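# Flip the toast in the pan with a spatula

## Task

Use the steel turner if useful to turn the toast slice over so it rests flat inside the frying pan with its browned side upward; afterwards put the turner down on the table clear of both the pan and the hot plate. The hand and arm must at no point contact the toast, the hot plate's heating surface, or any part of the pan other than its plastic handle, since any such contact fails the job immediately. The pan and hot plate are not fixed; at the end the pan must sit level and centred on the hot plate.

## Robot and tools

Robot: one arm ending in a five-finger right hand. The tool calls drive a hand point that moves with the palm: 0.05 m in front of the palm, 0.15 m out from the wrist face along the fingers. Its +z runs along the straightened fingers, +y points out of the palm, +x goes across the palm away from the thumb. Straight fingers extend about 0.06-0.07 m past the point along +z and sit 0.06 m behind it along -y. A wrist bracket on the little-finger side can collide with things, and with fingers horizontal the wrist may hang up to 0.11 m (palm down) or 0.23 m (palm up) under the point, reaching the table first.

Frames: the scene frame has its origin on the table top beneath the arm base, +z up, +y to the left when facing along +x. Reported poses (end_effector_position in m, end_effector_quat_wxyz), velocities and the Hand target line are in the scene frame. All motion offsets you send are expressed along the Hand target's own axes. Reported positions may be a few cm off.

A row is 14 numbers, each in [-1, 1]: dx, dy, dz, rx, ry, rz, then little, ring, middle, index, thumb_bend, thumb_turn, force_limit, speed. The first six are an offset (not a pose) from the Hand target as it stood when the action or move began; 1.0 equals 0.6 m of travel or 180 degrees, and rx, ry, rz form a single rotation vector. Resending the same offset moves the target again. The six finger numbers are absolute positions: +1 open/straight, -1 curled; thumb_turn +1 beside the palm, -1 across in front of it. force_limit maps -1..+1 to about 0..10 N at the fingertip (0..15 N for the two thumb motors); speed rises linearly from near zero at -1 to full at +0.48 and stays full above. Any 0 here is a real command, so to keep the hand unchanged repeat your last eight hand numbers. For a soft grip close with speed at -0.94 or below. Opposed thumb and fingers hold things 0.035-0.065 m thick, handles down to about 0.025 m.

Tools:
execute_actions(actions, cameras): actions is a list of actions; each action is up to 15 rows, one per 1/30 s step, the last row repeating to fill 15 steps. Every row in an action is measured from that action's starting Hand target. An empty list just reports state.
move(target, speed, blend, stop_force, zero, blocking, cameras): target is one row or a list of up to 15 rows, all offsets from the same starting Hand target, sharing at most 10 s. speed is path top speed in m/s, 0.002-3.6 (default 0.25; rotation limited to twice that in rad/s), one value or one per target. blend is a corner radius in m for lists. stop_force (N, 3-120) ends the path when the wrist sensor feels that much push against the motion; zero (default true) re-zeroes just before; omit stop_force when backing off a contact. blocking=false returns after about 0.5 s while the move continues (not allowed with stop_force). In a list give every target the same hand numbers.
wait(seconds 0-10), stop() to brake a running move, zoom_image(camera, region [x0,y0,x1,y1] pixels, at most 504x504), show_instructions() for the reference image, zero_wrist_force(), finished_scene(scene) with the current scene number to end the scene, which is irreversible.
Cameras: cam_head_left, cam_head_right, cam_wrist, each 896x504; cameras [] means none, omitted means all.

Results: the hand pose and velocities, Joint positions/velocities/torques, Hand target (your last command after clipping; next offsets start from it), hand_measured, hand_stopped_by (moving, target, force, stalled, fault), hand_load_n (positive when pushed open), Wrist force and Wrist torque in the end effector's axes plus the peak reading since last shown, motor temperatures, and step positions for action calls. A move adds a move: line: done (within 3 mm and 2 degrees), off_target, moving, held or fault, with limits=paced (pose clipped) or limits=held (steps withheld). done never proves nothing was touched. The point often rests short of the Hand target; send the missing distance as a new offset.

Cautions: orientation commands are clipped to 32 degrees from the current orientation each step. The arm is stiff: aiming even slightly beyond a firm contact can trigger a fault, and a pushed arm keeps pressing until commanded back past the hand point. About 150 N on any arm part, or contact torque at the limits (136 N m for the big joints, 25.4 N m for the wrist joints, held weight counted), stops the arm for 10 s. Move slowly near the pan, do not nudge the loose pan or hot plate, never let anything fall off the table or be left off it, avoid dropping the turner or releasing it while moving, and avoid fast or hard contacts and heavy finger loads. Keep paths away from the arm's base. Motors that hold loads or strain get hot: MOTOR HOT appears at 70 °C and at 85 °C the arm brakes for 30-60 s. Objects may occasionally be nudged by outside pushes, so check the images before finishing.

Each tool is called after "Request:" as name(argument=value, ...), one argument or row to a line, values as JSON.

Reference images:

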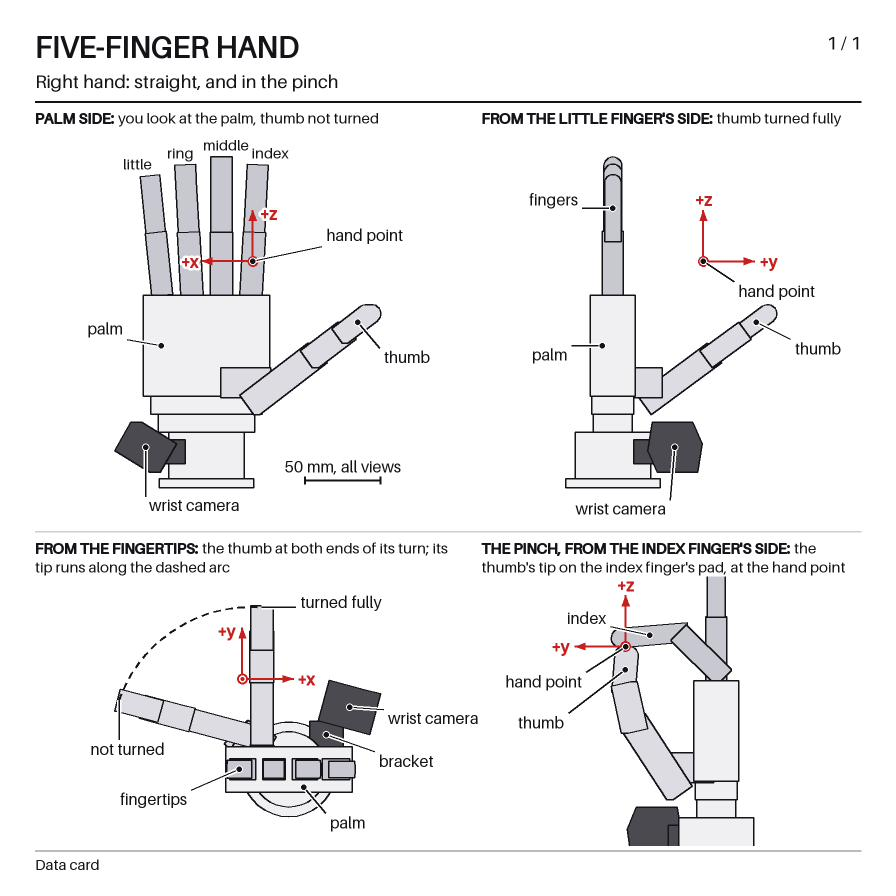

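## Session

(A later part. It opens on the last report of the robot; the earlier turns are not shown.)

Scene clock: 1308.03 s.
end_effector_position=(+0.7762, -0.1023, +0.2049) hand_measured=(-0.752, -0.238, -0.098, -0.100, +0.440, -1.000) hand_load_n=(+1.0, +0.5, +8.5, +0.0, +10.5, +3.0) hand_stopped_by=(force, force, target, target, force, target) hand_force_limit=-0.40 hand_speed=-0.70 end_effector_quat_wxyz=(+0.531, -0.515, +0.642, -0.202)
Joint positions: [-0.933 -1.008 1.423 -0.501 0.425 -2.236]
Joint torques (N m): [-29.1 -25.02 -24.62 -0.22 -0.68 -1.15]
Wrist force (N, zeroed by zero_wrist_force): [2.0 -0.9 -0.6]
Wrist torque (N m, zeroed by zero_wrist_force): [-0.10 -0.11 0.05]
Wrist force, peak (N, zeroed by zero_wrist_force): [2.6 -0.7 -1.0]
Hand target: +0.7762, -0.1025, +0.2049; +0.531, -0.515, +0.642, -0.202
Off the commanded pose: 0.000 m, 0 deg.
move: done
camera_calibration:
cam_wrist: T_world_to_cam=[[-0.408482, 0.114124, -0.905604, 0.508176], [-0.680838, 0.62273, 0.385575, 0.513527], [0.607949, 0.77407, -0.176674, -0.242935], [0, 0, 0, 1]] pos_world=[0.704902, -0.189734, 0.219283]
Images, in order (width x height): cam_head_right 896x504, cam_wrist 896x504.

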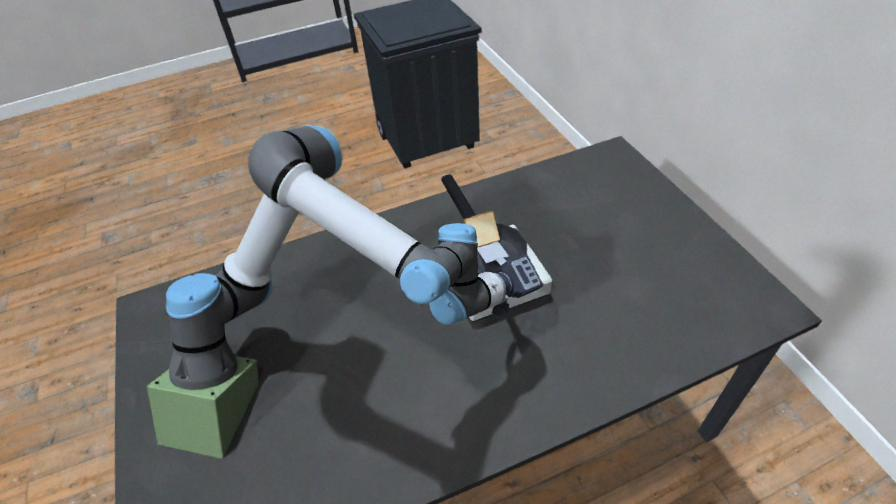

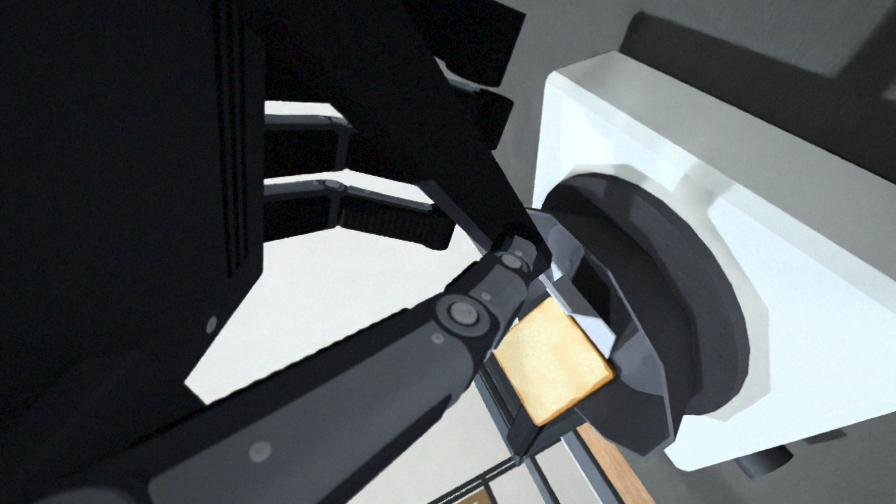

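Request:
move(
  target=[
    [0.00082, 0.0051, -0.01273, 0, 0, 0, -0.9, -0.9, -0.1, -0.1, 0.0, -1, -0.4, -0.7],
    [-0.01073, 0.00987, -0.00808, 0, 0, 0, -0.9, -0.9, -0.1, -0.1, 0.0, -1, -0.4, -0.7],
  ],
  speed=0.02,
  cameras=["cam_head_right", "cam_wrist"],
)

Request:
zoom_image(
  camera="cam_head_right",
  region=[440, 205, 540, 305],
)

Request:
zoom_image(
  camera="cam_wrist",
  region=[490, 240, 670, 440],
)

Scene clock: 1315.60 s.
end_effector_position=(+0.7686, -0.0958, +0.2049) hand_measured=(-0.752, -0.238, -0.098, -0.100, +0.440, -1.000) hand_load_n=(+1.0, +0.5, +8.5, +0.0, +10.5, +2.5) hand_stopped_by=(force, force, target, target, force, target) hand_force_limit=-0.40 hand_speed=-0.70 end_effector_quat_wxyz=(+0.531, -0.515, +0.642, -0.202)
Joint positions: [-0.935 -1.031 1.458 -0.514 0.423 -2.236]
Joint torques (N m): [-27.85 -30.34 -24.55 0.7 0.16 -1.62]
Wrist force (N, zeroed by zero_wrist_force): [2.0 -0.6 -1.0]
Wrist torque (N m, zeroed by zero_wrist_force): [0.00 -0.10 0.06]
Wrist force, peak (N, zeroed by zero_wrist_force): [2.3 -0.7 -1.1]
Hand target: +0.7686, -0.0960, +0.2049; +0.531, -0.515, +0.642, -0.202
Off the commanded pose: 0.000 m, 0 deg.
move: done
camera_calibration:
cam_wrist: T_world_to_cam=[[-0.408489, 0.114115, -0.905602, 0.504374], [-0.680876, 0.62268, 0.385586, 0.504388], [0.607901, 0.77411, -0.17666, -0.24337], [0, 0, 0, 1]] pos_world=[0.697402, -0.183234, 0.219283]
Images, in order (width x height): cam_head_right 896x504, cam_wrist 896x504.

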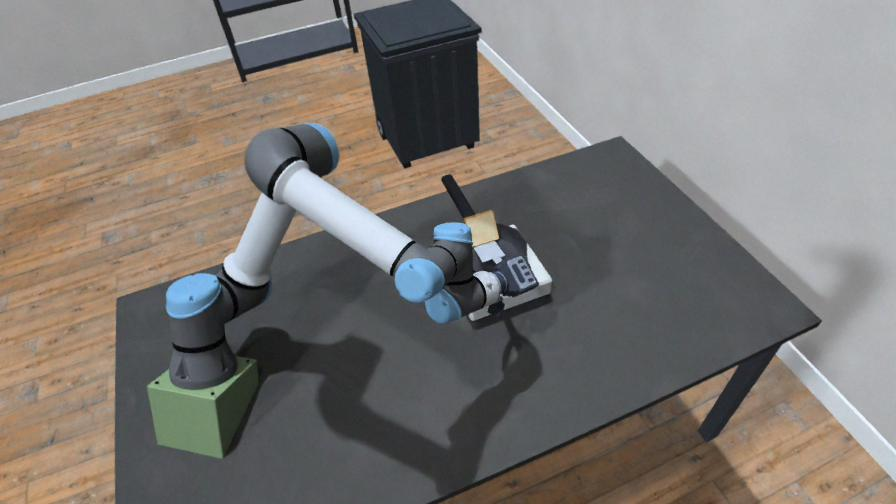

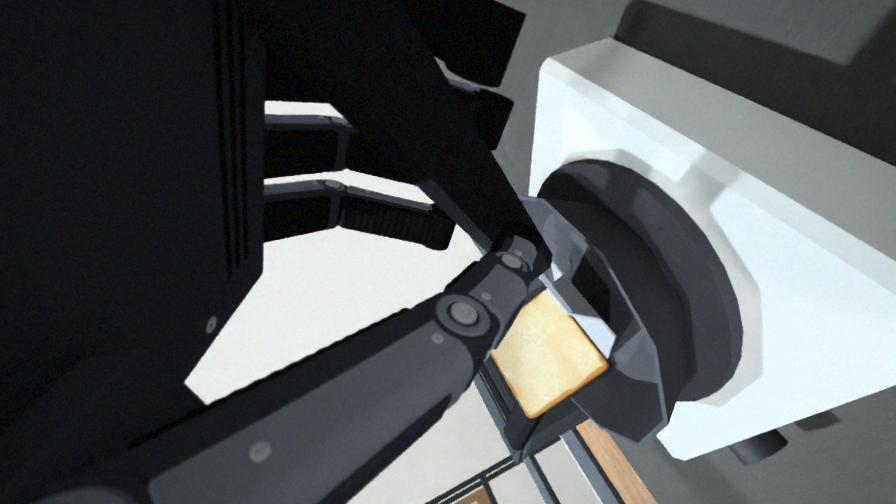

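Scaled by 5.040.

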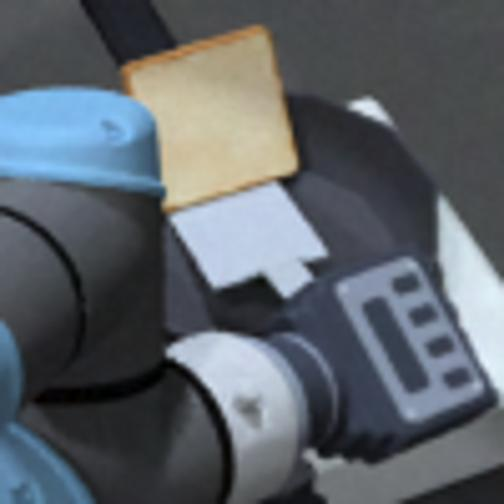

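Scaled by 2.520.

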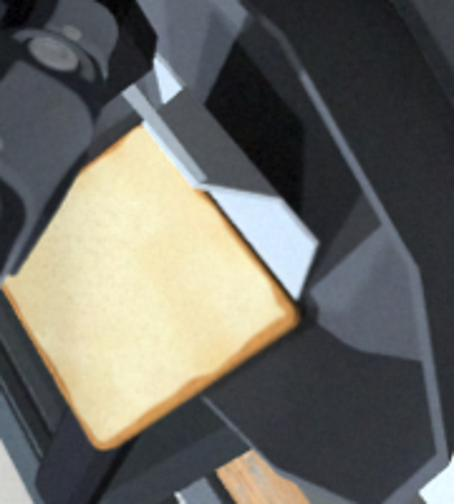

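Request:
move(
  target=[
    [-0.00866, 0.00357, 0.00348, 0, 0, 0, -0.9, -0.9, -0.1, -0.1, 0.0, -1, -0.4, -0.7],
  ],
  speed=0.02,
  cameras=["cam_wrist"],
)

Request:
zoom_image(
  camera="cam_wrist",
  region=[490, 240, 670, 440],
)

Scene clock: 1318.73 s.
end_effector_position=(+0.7690, -0.0899, +0.2049) hand_measured=(-0.752, -0.238, -0.098, -0.100, +0.440, -1.000) hand_load_n=(+0.5, +0.5, +9.5, +0.0, +10.0, +3.0) hand_stopped_by=(force, force, target, target, force, target) hand_force_limit=-0.40 hand_speed=-0.70 end_effector_quat_wxyz=(+0.531, -0.515, +0.642, -0.202)
Joint positions: [-0.928 -1.039 1.464 -0.511 0.43 -2.237]
Joint torques (N m): [-22.4 -34.43 -18.93 1.26 0.24 -1.83]
Wrist force (N, zeroed by zero_wrist_force): [3.2 -1.8 -1.3]
Wrist torque (N m, zeroed by zero_wrist_force): [0.06 -0.07 0.03]
Wrist force, peak (N, zeroed by zero_wrist_force): [3.3 -2.3 -1.4]
Hand target: +0.7690, -0.0900, +0.2049; +0.531, -0.515, +0.642, -0.202
Off the commanded pose: 0.000 m, 0 deg.
move: done
camera_calibration:
cam_wrist: T_world_to_cam=[[-0.408462, 0.114089, -0.905617, 0.503843], [-0.680893, 0.622685, 0.385549, 0.501007], [0.607901, 0.774111, -0.176661, -0.24818], [0, 0, 0, 1]] pos_world=[0.697802, -0.177334, 0.219283]
Images, in order (width x height): cam_wrist 896x504.

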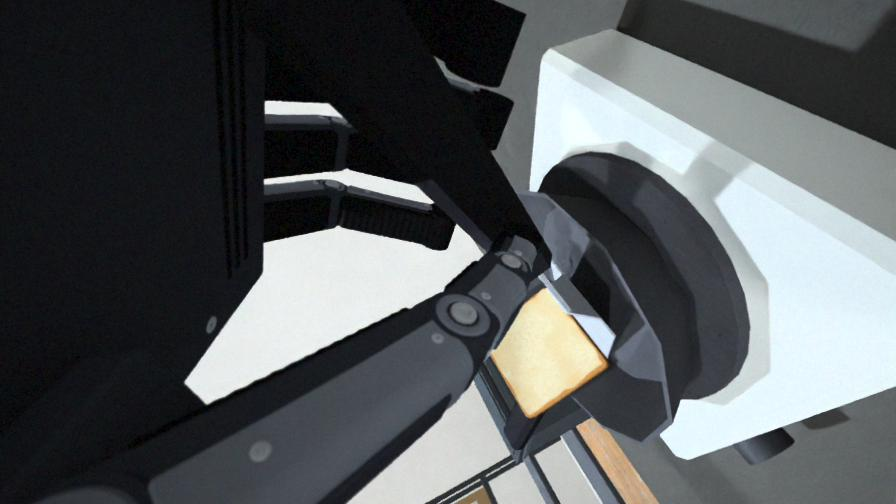

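Scaled by 2.520.

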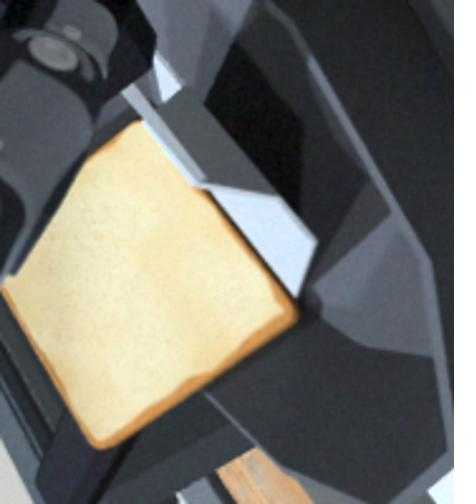

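Request:
move(
  target=[
    [0.00289, -0.00119, -0.00116, 0, 0, 0, -0.9, -0.9, -0.1, -0.1, 0.0, -1, -0.4, -0.7],
    [0.00392, -0.00434, 0.00462, 0, 0, 0, -0.9, -0.9, -0.1, -0.1, 0.0, -1, -0.4, -0.7],
    [-0.00329, -0.00136, 0.00752, 0, 0, 0, -0.9, -0.9, -0.1, -0.1, 0.0, -1, -0.4, -0.7],
  ],
  speed=0.02,
  cameras=["cam_head_right", "cam_wrist"],
)

Request:
zoom_image(
  camera="cam_head_right",
  region=[440, 205, 540, 305],
)

Request:
zoom_image(
  camera="cam_wrist",
  region=[490, 240, 670, 440],
)

Scene clock: 1323.17 s.
end_effector_position=(+0.7732, -0.0871, +0.2049) hand_measured=(-0.752, -0.238, -0.098, -0.100, +0.440, -1.000) hand_load_n=(+1.0, +0.5, +9.5, +0.0, +10.0, +3.0) hand_stopped_by=(force, force, target, target, force, target) hand_force_limit=-0.40 hand_speed=-0.70 end_effector_quat_wxyz=(+0.531, -0.515, +0.642, -0.202)
Joint positions: [-0.921 -1.036 1.454 -0.502 0.438 -2.239]
Joint torques (N m): [-26.53 -31.21 -23.73 1.13 -0.58 -1.67]
Wrist force (N, zeroed by zero_wrist_force): [3.0 -2.2 -1.3]
Wrist torque (N m, zeroed by zero_wrist_force): [0.02 -0.05 0.04]
Wrist force, peak (N, zeroed by zero_wrist_force): [3.2 -2.1 -1.5]
Hand target: +0.7732, -0.0873, +0.2049; +0.531, -0.515, +0.642, -0.202
Off the commanded pose: 0.000 m, 0 deg.
move: done
camera_calibration:
cam_wrist: T_world_to_cam=[[-0.408474, 0.114116, -0.905608, 0.505251], [-0.680842, 0.622731, 0.385564, 0.502093], [0.607949, 0.77407, -0.176675, -0.252938], [0, 0, 0, 1]] pos_world=[0.702002, -0.174534, 0.219283]
Images, in order (width x height): cam_head_right 896x504, cam_wrist 896x504.

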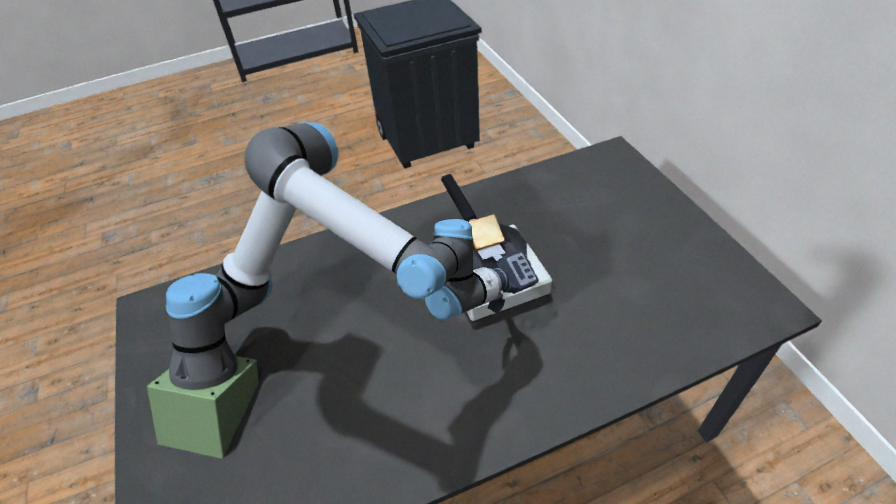

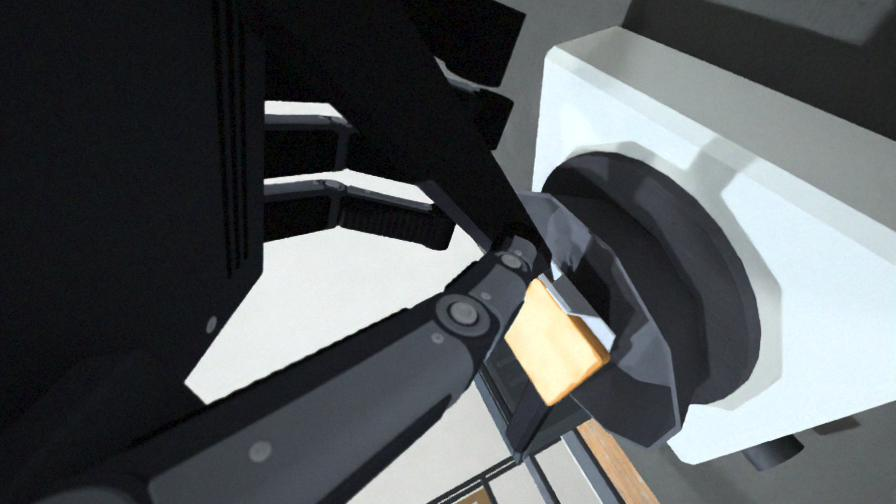

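Scaled by 5.040.

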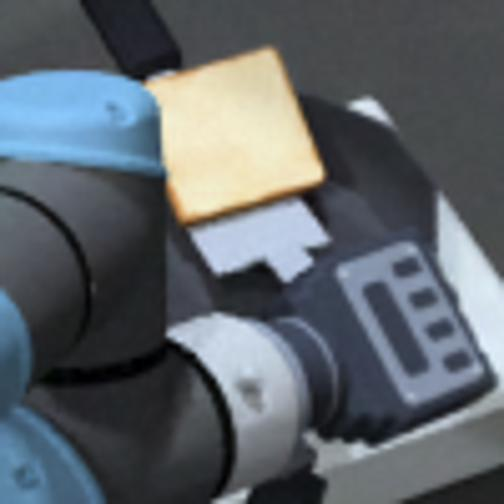

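Scaled by 2.520.

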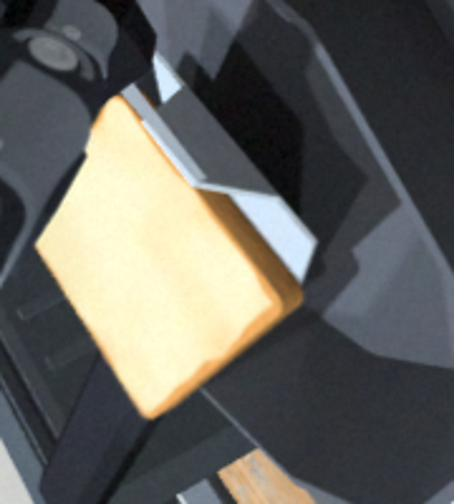

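Request:
move(
  target=[
    [0.03176, -0.0131, -0.01277, 0, 0, 0, -0.9, -0.9, -0.1, -0.1, 0.0, -1, -0.4, -0.7],
  ],
  speed=0.05,
  cameras=["cam_head_right", "cam_wrist"],
)

Request:
zoom_image(
  camera="cam_head_right",
  region=[440, 205, 540, 305],
)

Request:
zoom_image(
  camera="cam_wrist",
  region=[490, 240, 670, 440],
)

Scene clock: 1327.70 s.
end_effector_position=(+0.7717, -0.1094, +0.2049) hand_measured=(-0.752, -0.238, -0.098, -0.100, +0.440, -1.000) hand_load_n=(+1.0, +0.5, +8.5, +0.0, +10.0, +3.0) hand_stopped_by=(force, force, target, target, force, target) hand_force_limit=-0.40 hand_speed=-0.70 end_effector_quat_wxyz=(+0.531, -0.515, +0.642, -0.202)
Joint positions: [-0.945 -1.005 1.428 -0.513 0.413 -2.234]
Joint torques (N m): [-14.5 -47.58 -14.2 0.03 2.21 1.14]
Wrist force (N, zeroed by zero_wrist_force): [1.9 -0.9 -0.6]
Wrist torque (N m, zeroed by zero_wrist_force): [-0.07 -0.07 0.04]
Wrist force, peak (N, zeroed by zero_wrist_force): [3.0 -1.9 -1.2]
Hand target: +0.7717, -0.1092, +0.2049; +0.531, -0.515, +0.642, -0.202
Off the commanded pose: 0.000 m, 0 deg.
move: done
camera_calibration:
cam_wrist: T_world_to_cam=[[-0.408426, 0.114, -0.905644, 0.507094], [-0.68097, 0.622643, 0.38548, 0.514981], [0.607838, 0.774157, -0.176673, -0.23461], [0, 0, 0, 1]] pos_world=[0.700402, -0.196834, 0.219283]
Images, in order (width x height): cam_head_right 896x504, cam_wrist 896x504.

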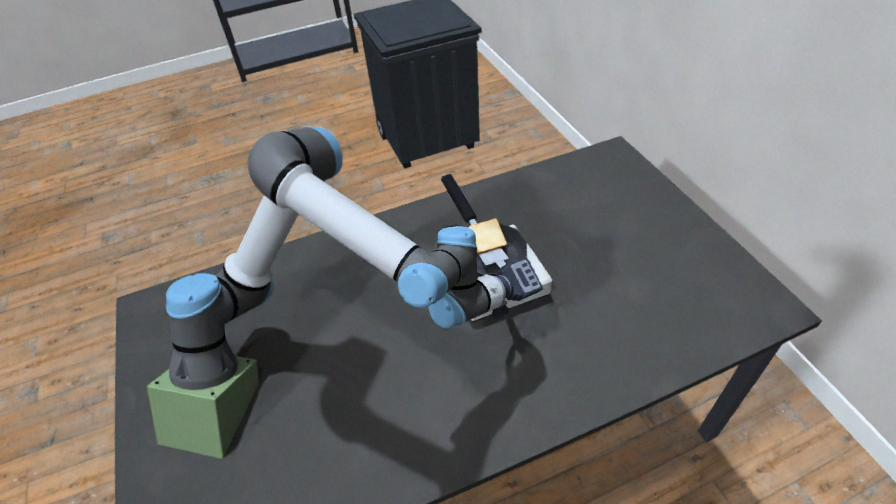

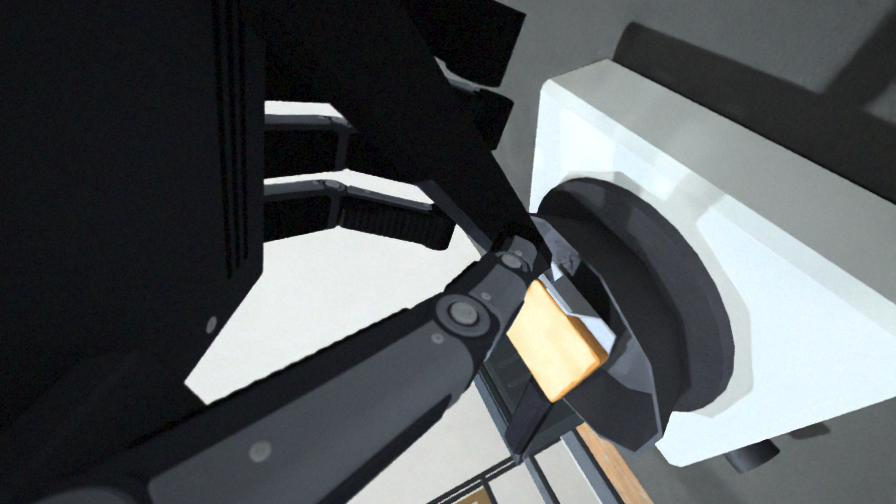

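Scaled by 5.040.

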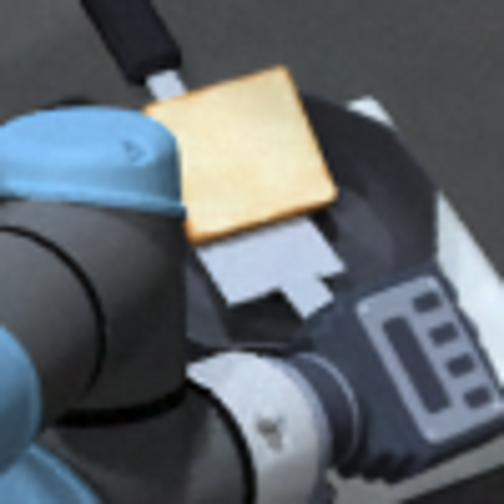

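Scaled by 2.520.

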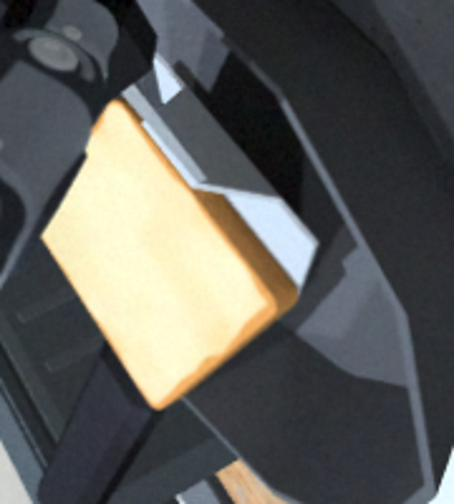

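Request:
move(
  target=[
    [0.03176, -0.0131, -0.01277, 0, 0, 0, -0.9, -0.9, -0.1, -0.1, 0.0, -1, -0.4, -0.7],
  ],
  speed=0.05,
  cameras=["cam_head_right", "cam_wrist"],
)

Request:
zoom_image(
  camera="cam_head_right",
  region=[440, 205, 540, 305],
)

Request:
zoom_image(
  camera="cam_wrist",
  region=[490, 240, 670, 440],
)

Scene clock: 1330.67 s.
end_effector_position=(+0.7702, -0.1314, +0.2049) hand_measured=(-0.752, -0.238, -0.098, -0.100, +0.440, -1.000) hand_load_n=(+1.0, +0.5, +8.5, +0.5, +10.5, +3.0) hand_stopped_by=(force, force, target, target, force, target) hand_force_limit=-0.40 hand_speed=-0.70 end_effector_quat_wxyz=(+0.531, -0.515, +0.642, -0.202) end_effector_velocity=(+0.000, +0.002, +0.000) end_effector_angular_velocity=(-0.001, -0.001, -0.001)
Joint positions: [-0.969 -0.973 1.4 -0.522 0.389 -2.228]
Joint velocities: [0.003 -0.004 0.004 -0.001 0.005 0]
Joint torques (N m): [-13.37 -50.69 -12.26 -0.11 2.21 0.77]
Wrist force (N, zeroed by zero_wrist_force): [1.8 -1.1 -0.6]
Wrist torque (N m, zeroed by zero_wrist_force): [-0.08 -0.04 0.01]
Wrist force, peak (N, zeroed by zero_wrist_force): [2.2 -1.0 -0.7]
Hand target: +0.7702, -0.1312, +0.2049; +0.531, -0.515, +0.642, -0.202
Off the commanded pose: 0.000 m, 0 deg.
move: done
camera_calibration:
cam_wrist: T_world_to_cam=[[-0.408487, 0.114057, -0.90561, 0.509036], [-0.680933, 0.622633, 0.385562, 0.527612], [0.607839, 0.774157, -0.176672, -0.216667], [0, 0, 0, 1]] pos_world=[0.698902, -0.218834, 0.219283]
Images, in order (width x height): cam_head_right 896x504, cam_wrist 896x504.

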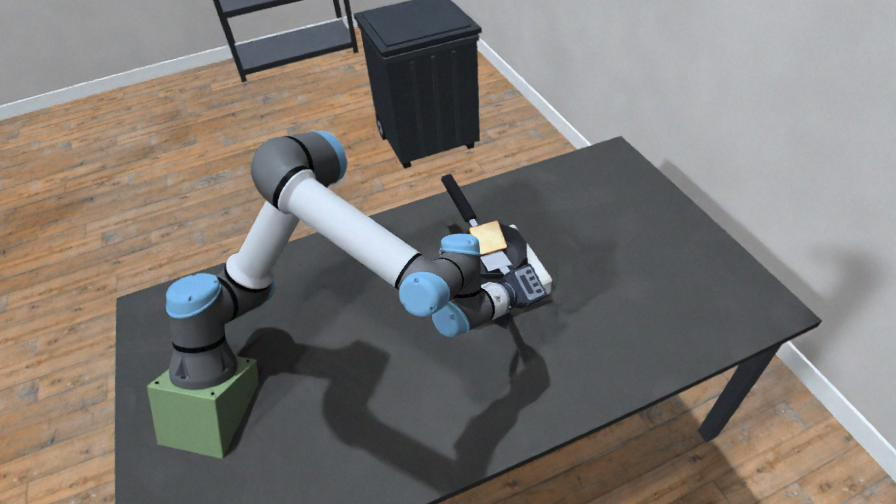

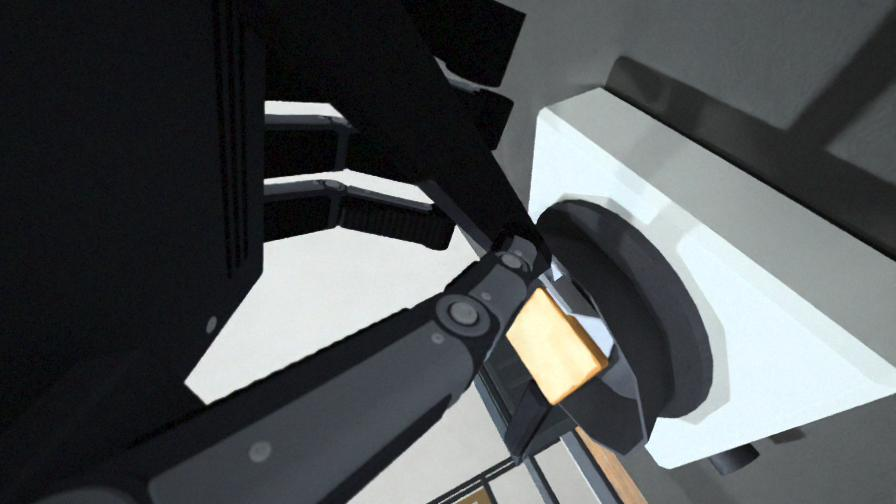

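Scaled by 5.040.

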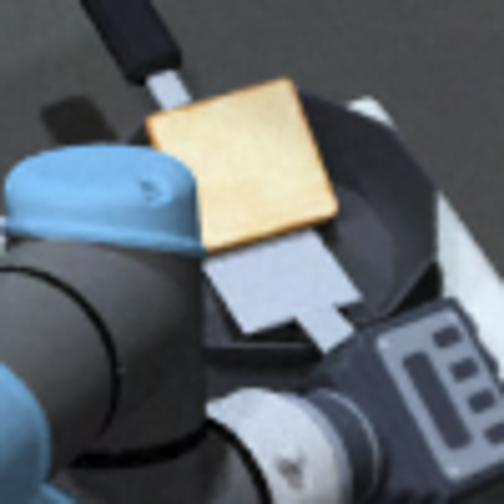

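Scaled by 2.520.

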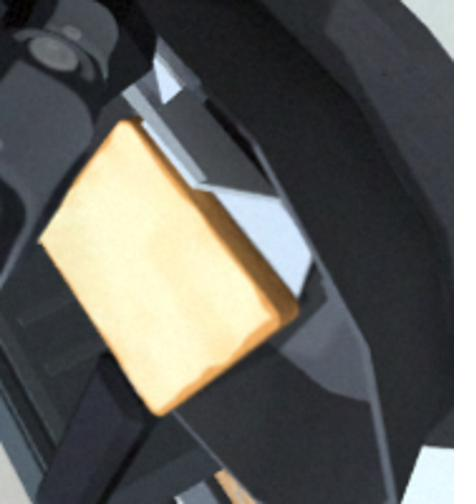

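Request:
move(
  target=[
    [-0.03847, 0.01085, 0.01275, 0, 0, 0, -0.9, -0.9, -0.1, -0.1, 0.0, -1, -0.4, -0.7],
  ],
  speed=0.04,
  cameras=["cam_head_right", "cam_wrist"],
)

Request:
zoom_image(
  camera="cam_head_right",
  region=[440, 205, 540, 305],
)

Request:
zoom_image(
  camera="cam_wrist",
  region=[490, 240, 670, 440],
)

Scene clock: 1350.27 s.
end_effector_position=(+0.7719, -0.1060, +0.2079) hand_measured=(-0.752, -0.238, -0.098, -0.100, +0.440, -1.000) hand_load_n=(+1.0, +0.5, +8.5, +0.0, +10.5, +2.5) hand_stopped_by=(force, force, target, target, force, target) hand_force_limit=-0.40 hand_speed=-0.70 end_effector_quat_wxyz=(+0.531, -0.515, +0.642, -0.202)
Joint positions: [-0.944 -1.012 1.429 -0.506 0.414 -2.234]
Joint torques (N m): [-28.87 -25.26 -25.31 -1.81 -0.4 -1.12]
Wrist force (N, zeroed by zero_wrist_force): [2.2 -0.4 -0.5]
Wrist torque (N m, zeroed by zero_wrist_force): [-0.06 -0.08 -0.01]
Wrist force, peak (N, zeroed by zero_wrist_force): [2.2 -1.2 -0.7]
Hand target: +0.7719, -0.1062, +0.2079; +0.531, -0.515, +0.642, -0.202
Off the commanded pose: 0.000 m, 0 deg.
move: done
camera_calibration:
cam_wrist: T_world_to_cam=[[-0.408543, 0.114181, -0.905569, 0.509604], [-0.680801, 0.622719, 0.385657, 0.5117], [0.60795, 0.77407, -0.176673, -0.236928], [0, 0, 0, 1]] pos_world=[0.700601, -0.193434, 0.222282]
Images, in order (width x height): cam_head_right 896x504, cam_wrist 896x504.

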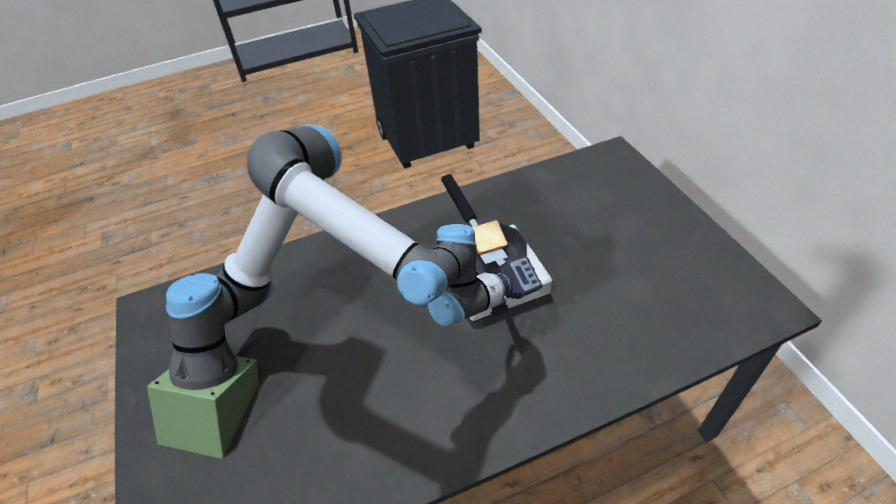

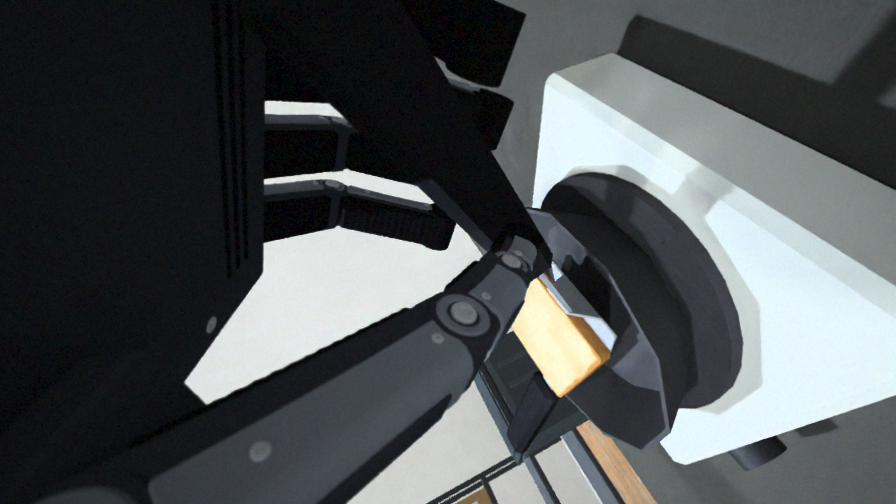

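Scaled by 5.040.

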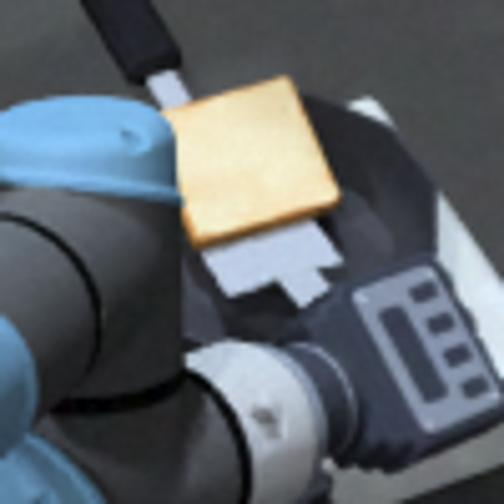

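Scaled by 2.520.

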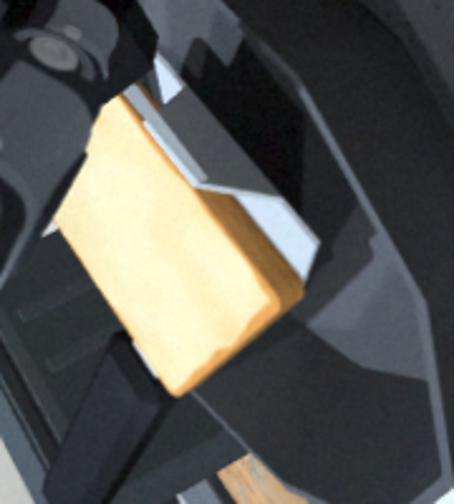

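Request:
move(
  target=[
    [0.03025, 0.01823, 0.0045, 0.00604, -0.01835, 0.03374, -0.9, -0.9, -0.1, -0.1, 0.0, -1, -0.4, -0.7],
    [0.00333, 0.02433, 0.0126, 0.00604, -0.01835, 0.03374, -0.9, -0.9, -0.1, -0.1, 0.0, -1, -0.4, -0.7],
  ],
  speed=0.035,
  cameras=["cam_head_right", "cam_wrist"],
)

Request:
zoom_image(
  camera="cam_head_right",
  region=[440, 205, 540, 305],
)

Request:
zoom_image(
  camera="cam_wrist",
  region=[490, 240, 670, 440],
)

Scene clock: 1368.60 s.
end_effector_position=(+0.7723, -0.0999, +0.1925) hand_measured=(-0.752, -0.238, -0.098, -0.100, +0.440, -1.000) hand_load_n=(+1.0, +0.5, +8.5, +0.0, +10.5, +2.0) hand_stopped_by=(force, force, target, target, force, target) hand_force_limit=-0.40 hand_speed=-0.70 end_effector_quat_wxyz=(+0.564, -0.480, +0.651, -0.165)
Joint positions: [-0.927 -0.997 1.501 -0.733 0.417 -2.001]
Joint torques (N m): [-28.39 -26.38 -27.08 -2.43 -0.3 0.01]
Wrist force (N, zeroed by zero_wrist_force): [2.8 0.0 -0.4]
Wrist torque (N m, zeroed by zero_wrist_force): [0.02 -0.10 0.01]
Wrist force, peak (N, zeroed by zero_wrist_force): [3.4 0.3 -0.7]
Hand target: +0.7723, -0.1001, +0.1925; +0.564, -0.481, +0.651, -0.165
Off the commanded pose: 0.000 m, 0 deg.
move: done
camera_calibration:
cam_wrist: T_world_to_cam=[[-0.400811, 0.223654, -0.888442, 0.496878], [-0.684375, 0.571615, 0.452645, 0.498853], [0.609083, 0.789452, -0.0760464, -0.263305], [0, 0, 0, 1]] pos_world=[0.700931, -0.188414, 0.195621]
Images, in order (width x height): cam_head_right 896x504, cam_wrist 896x504.

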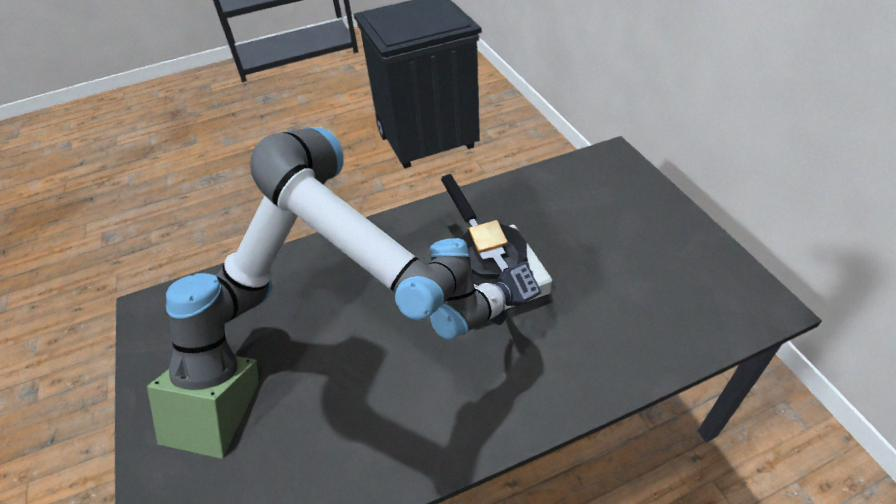

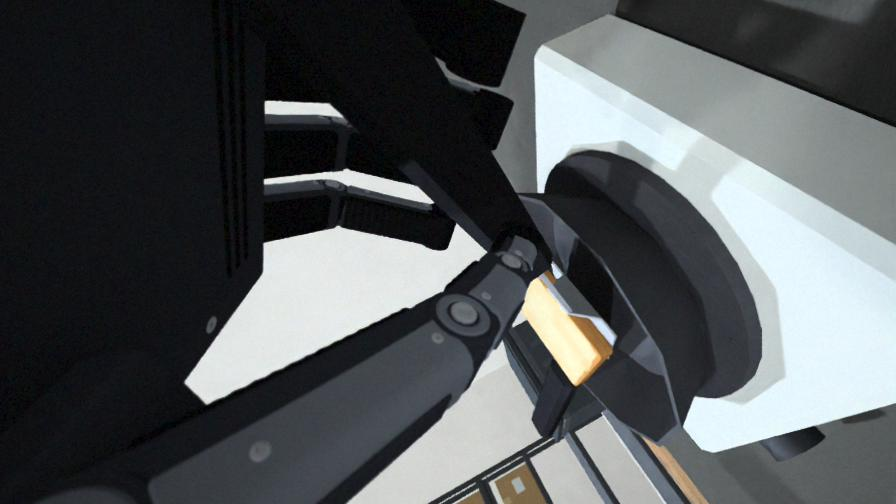

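Scaled by 5.040.

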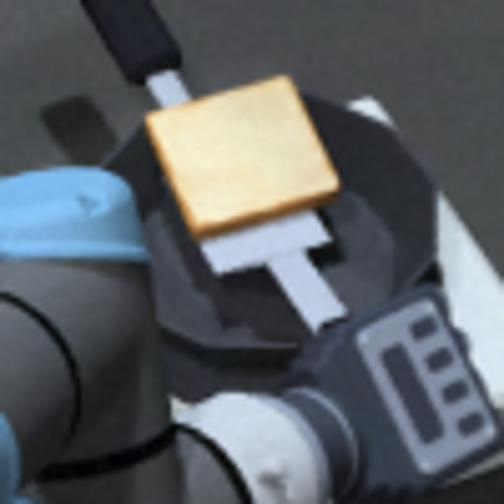

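Scaled by 2.520.

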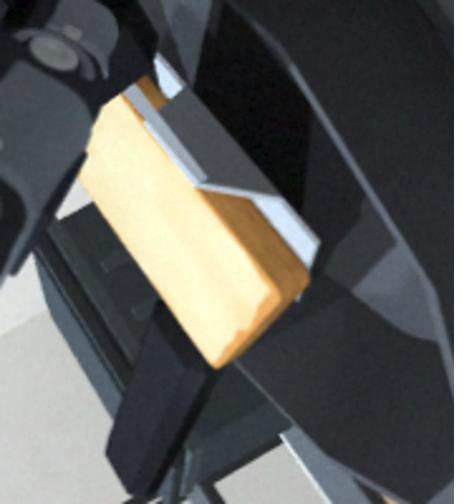

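Request:
move(
  target=[
    [0.00583, 0.00807, 0.00335, 0.00345, -0.01049, 0.01928, -0.9, -0.9, -0.1, -0.1, 0.0, -1, -0.4, -0.7],
    [0.01642, 0.00143, -0.00213, 0.01035, -0.03146, 0.05785, -0.9, -0.9, -0.1, -0.1, 0.0, -1, -0.4, -0.7],
  ],
  speed=0.035,
  cameras=["cam_head_right", "cam_wrist"],
)

Request:
zoom_image(
  camera="cam_head_right",
  region=[440, 205, 540, 305],
)

Request:
zoom_image(
  camera="cam_wrist",
  region=[490, 240, 670, 440],
)

Scene clock: 1377.87 s.
end_effector_position=(+0.7717, -0.1082, +0.1865) hand_measured=(-0.752, -0.238, -0.098, -0.100, +0.440, -1.000) hand_load_n=(+1.0, +0.5, +8.5, +0.0, +11.0, +2.0) hand_stopped_by=(force, force, target, target, force, target) hand_force_limit=-0.40 hand_speed=-0.70 end_effector_quat_wxyz=(+0.616, -0.418, +0.660, -0.099)
Joint positions: [-0.926 -0.947 1.58 -1.114 0.428 -1.589]
Joint torques (N m): [-28.12 -42.73 -24.69 1.34 1.5 -1.83]
Wrist force (N, zeroed by zero_wrist_force): [2.4 -1.0 -1.2]
Wrist torque (N m, zeroed by zero_wrist_force): [-0.08 0.01 -0.06]
Wrist force, peak (N, zeroed by zero_wrist_force): [2.9 -1.0 -1.4]
Hand target: +0.7718, -0.1081, +0.1866; +0.616, -0.418, +0.660, -0.099
Off the commanded pose: 0.000 m, 0 deg.
move: done
camera_calibration:
cam_wrist: T_world_to_cam=[[-0.388198, 0.403874, -0.828365, 0.491647], [-0.691594, 0.466412, 0.551505, 0.481758], [0.609098, 0.786985, 0.0982564, -0.289682], [0, 0, 0, 1]] pos_world=[0.700482, -0.195286, 0.170035]
Images, in order (width x height): cam_head_right 896x504, cam_wrist 896x504.

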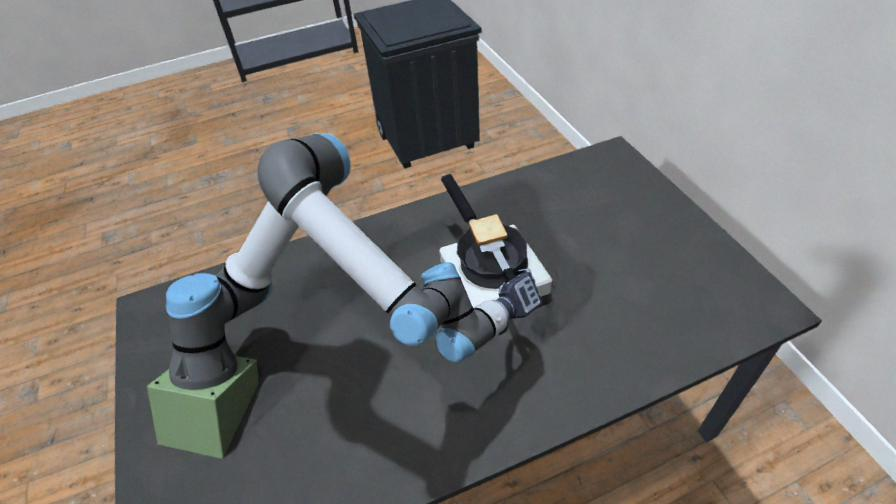

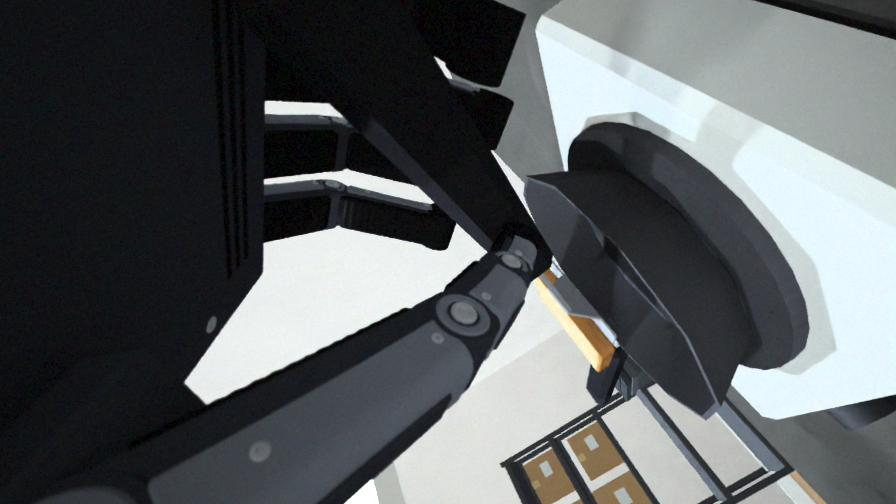

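Scaled by 5.040.

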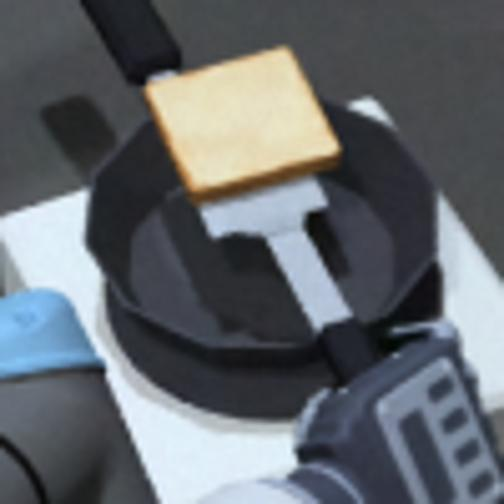

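Scaled by 2.520.

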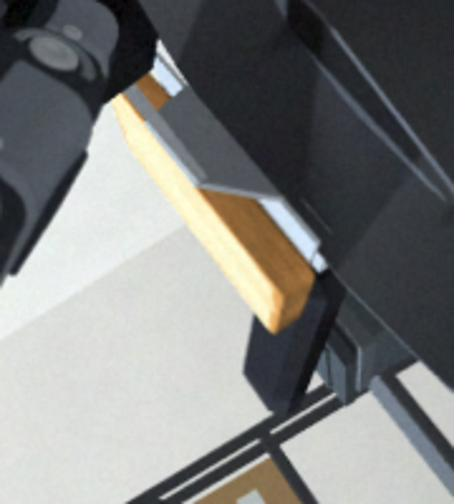

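Request:
move(
  target=[
    [0.03489, -0.0424, -0.02924, 0, 0, 0, -0.9, -0.9, -0.1, -0.1, 0.0, -1, -0.4, -0.7],
    [-0.01808, -0.05483, -0.02655, -0.01466, 0.04457, -0.08195, -0.9, -0.9, -0.1, -0.1, 0.0, -1, -0.4, -0.7],
  ],
  speed=0.05,
  cameras=["cam_head_right", "cam_wrist"],
)

Request:
zoom_image(
  camera="cam_head_right",
  region=[440, 205, 540, 305],
)

Request:
zoom_image(
  camera="cam_wrist",
  region=[490, 240, 670, 440],
)

Scene clock: 1400.10 s.
end_effector_position=(+0.7705, -0.1277, +0.2195) hand_measured=(-0.752, -0.238, -0.098, -0.100, +0.440, -1.000) hand_load_n=(+1.0, +0.5, +8.5, +0.0, +10.5, +2.0) hand_stopped_by=(force, force, target, target, force, target) hand_force_limit=-0.40 hand_speed=-0.70 end_effector_quat_wxyz=(+0.541, -0.505, +0.645, -0.191)
Joint positions: [-0.977 -0.99 1.406 -0.558 0.377 -2.154]
Joint torques (N m): [-16.94 -25.55 -12.31 -2.94 -0.28 1.76]
Wrist force (N, zeroed by zero_wrist_force): [1.7 -0.4 -0.3]
Wrist torque (N m, zeroed by zero_wrist_force): [-0.06 0.07 -0.09]
Wrist force, peak (N, zeroed by zero_wrist_force): [3.5 -0.9 -1.3]
Hand target: +0.7704, -0.1277, +0.2193; +0.541, -0.505, +0.645, -0.191
Off the commanded pose: 0.000 m, 0 deg.
move: done
camera_calibration:
cam_wrist: T_world_to_cam=[[-0.40601, 0.145399, -0.902228, 0.523346], [-0.681897, 0.609081, 0.405015, 0.514696], [0.608419, 0.779666, -0.148146, -0.223133], [0, 0, 0, 1]] pos_world=[0.699211, -0.215616, 0.230661]
Images, in order (width x height): cam_head_right 896x504, cam_wrist 896x504.

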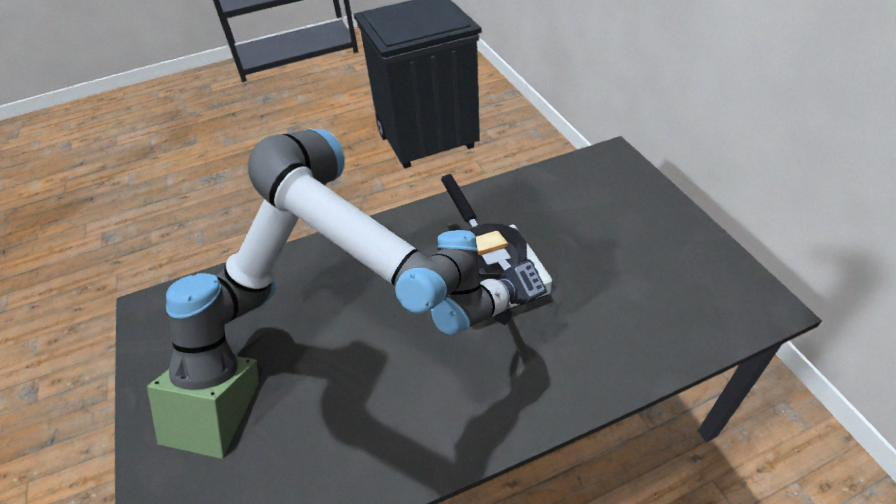

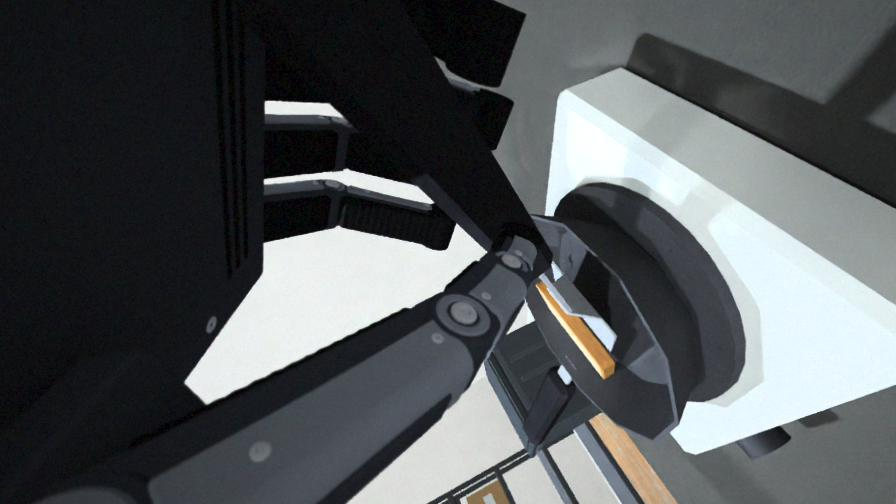

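Scaled by 5.040.

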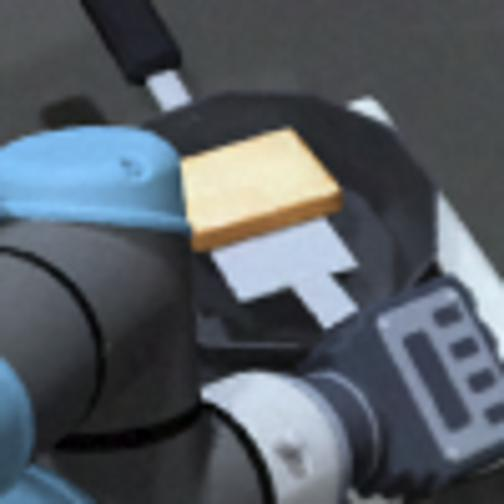

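Scaled by 2.520.

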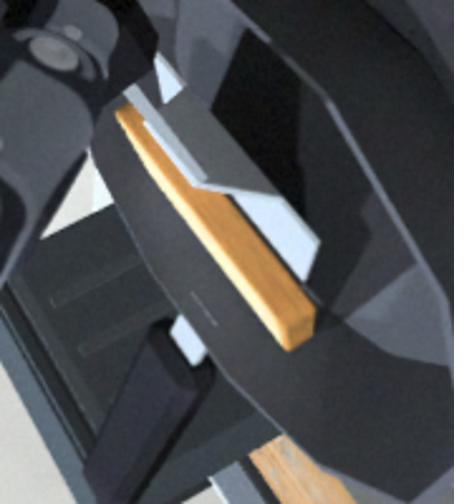

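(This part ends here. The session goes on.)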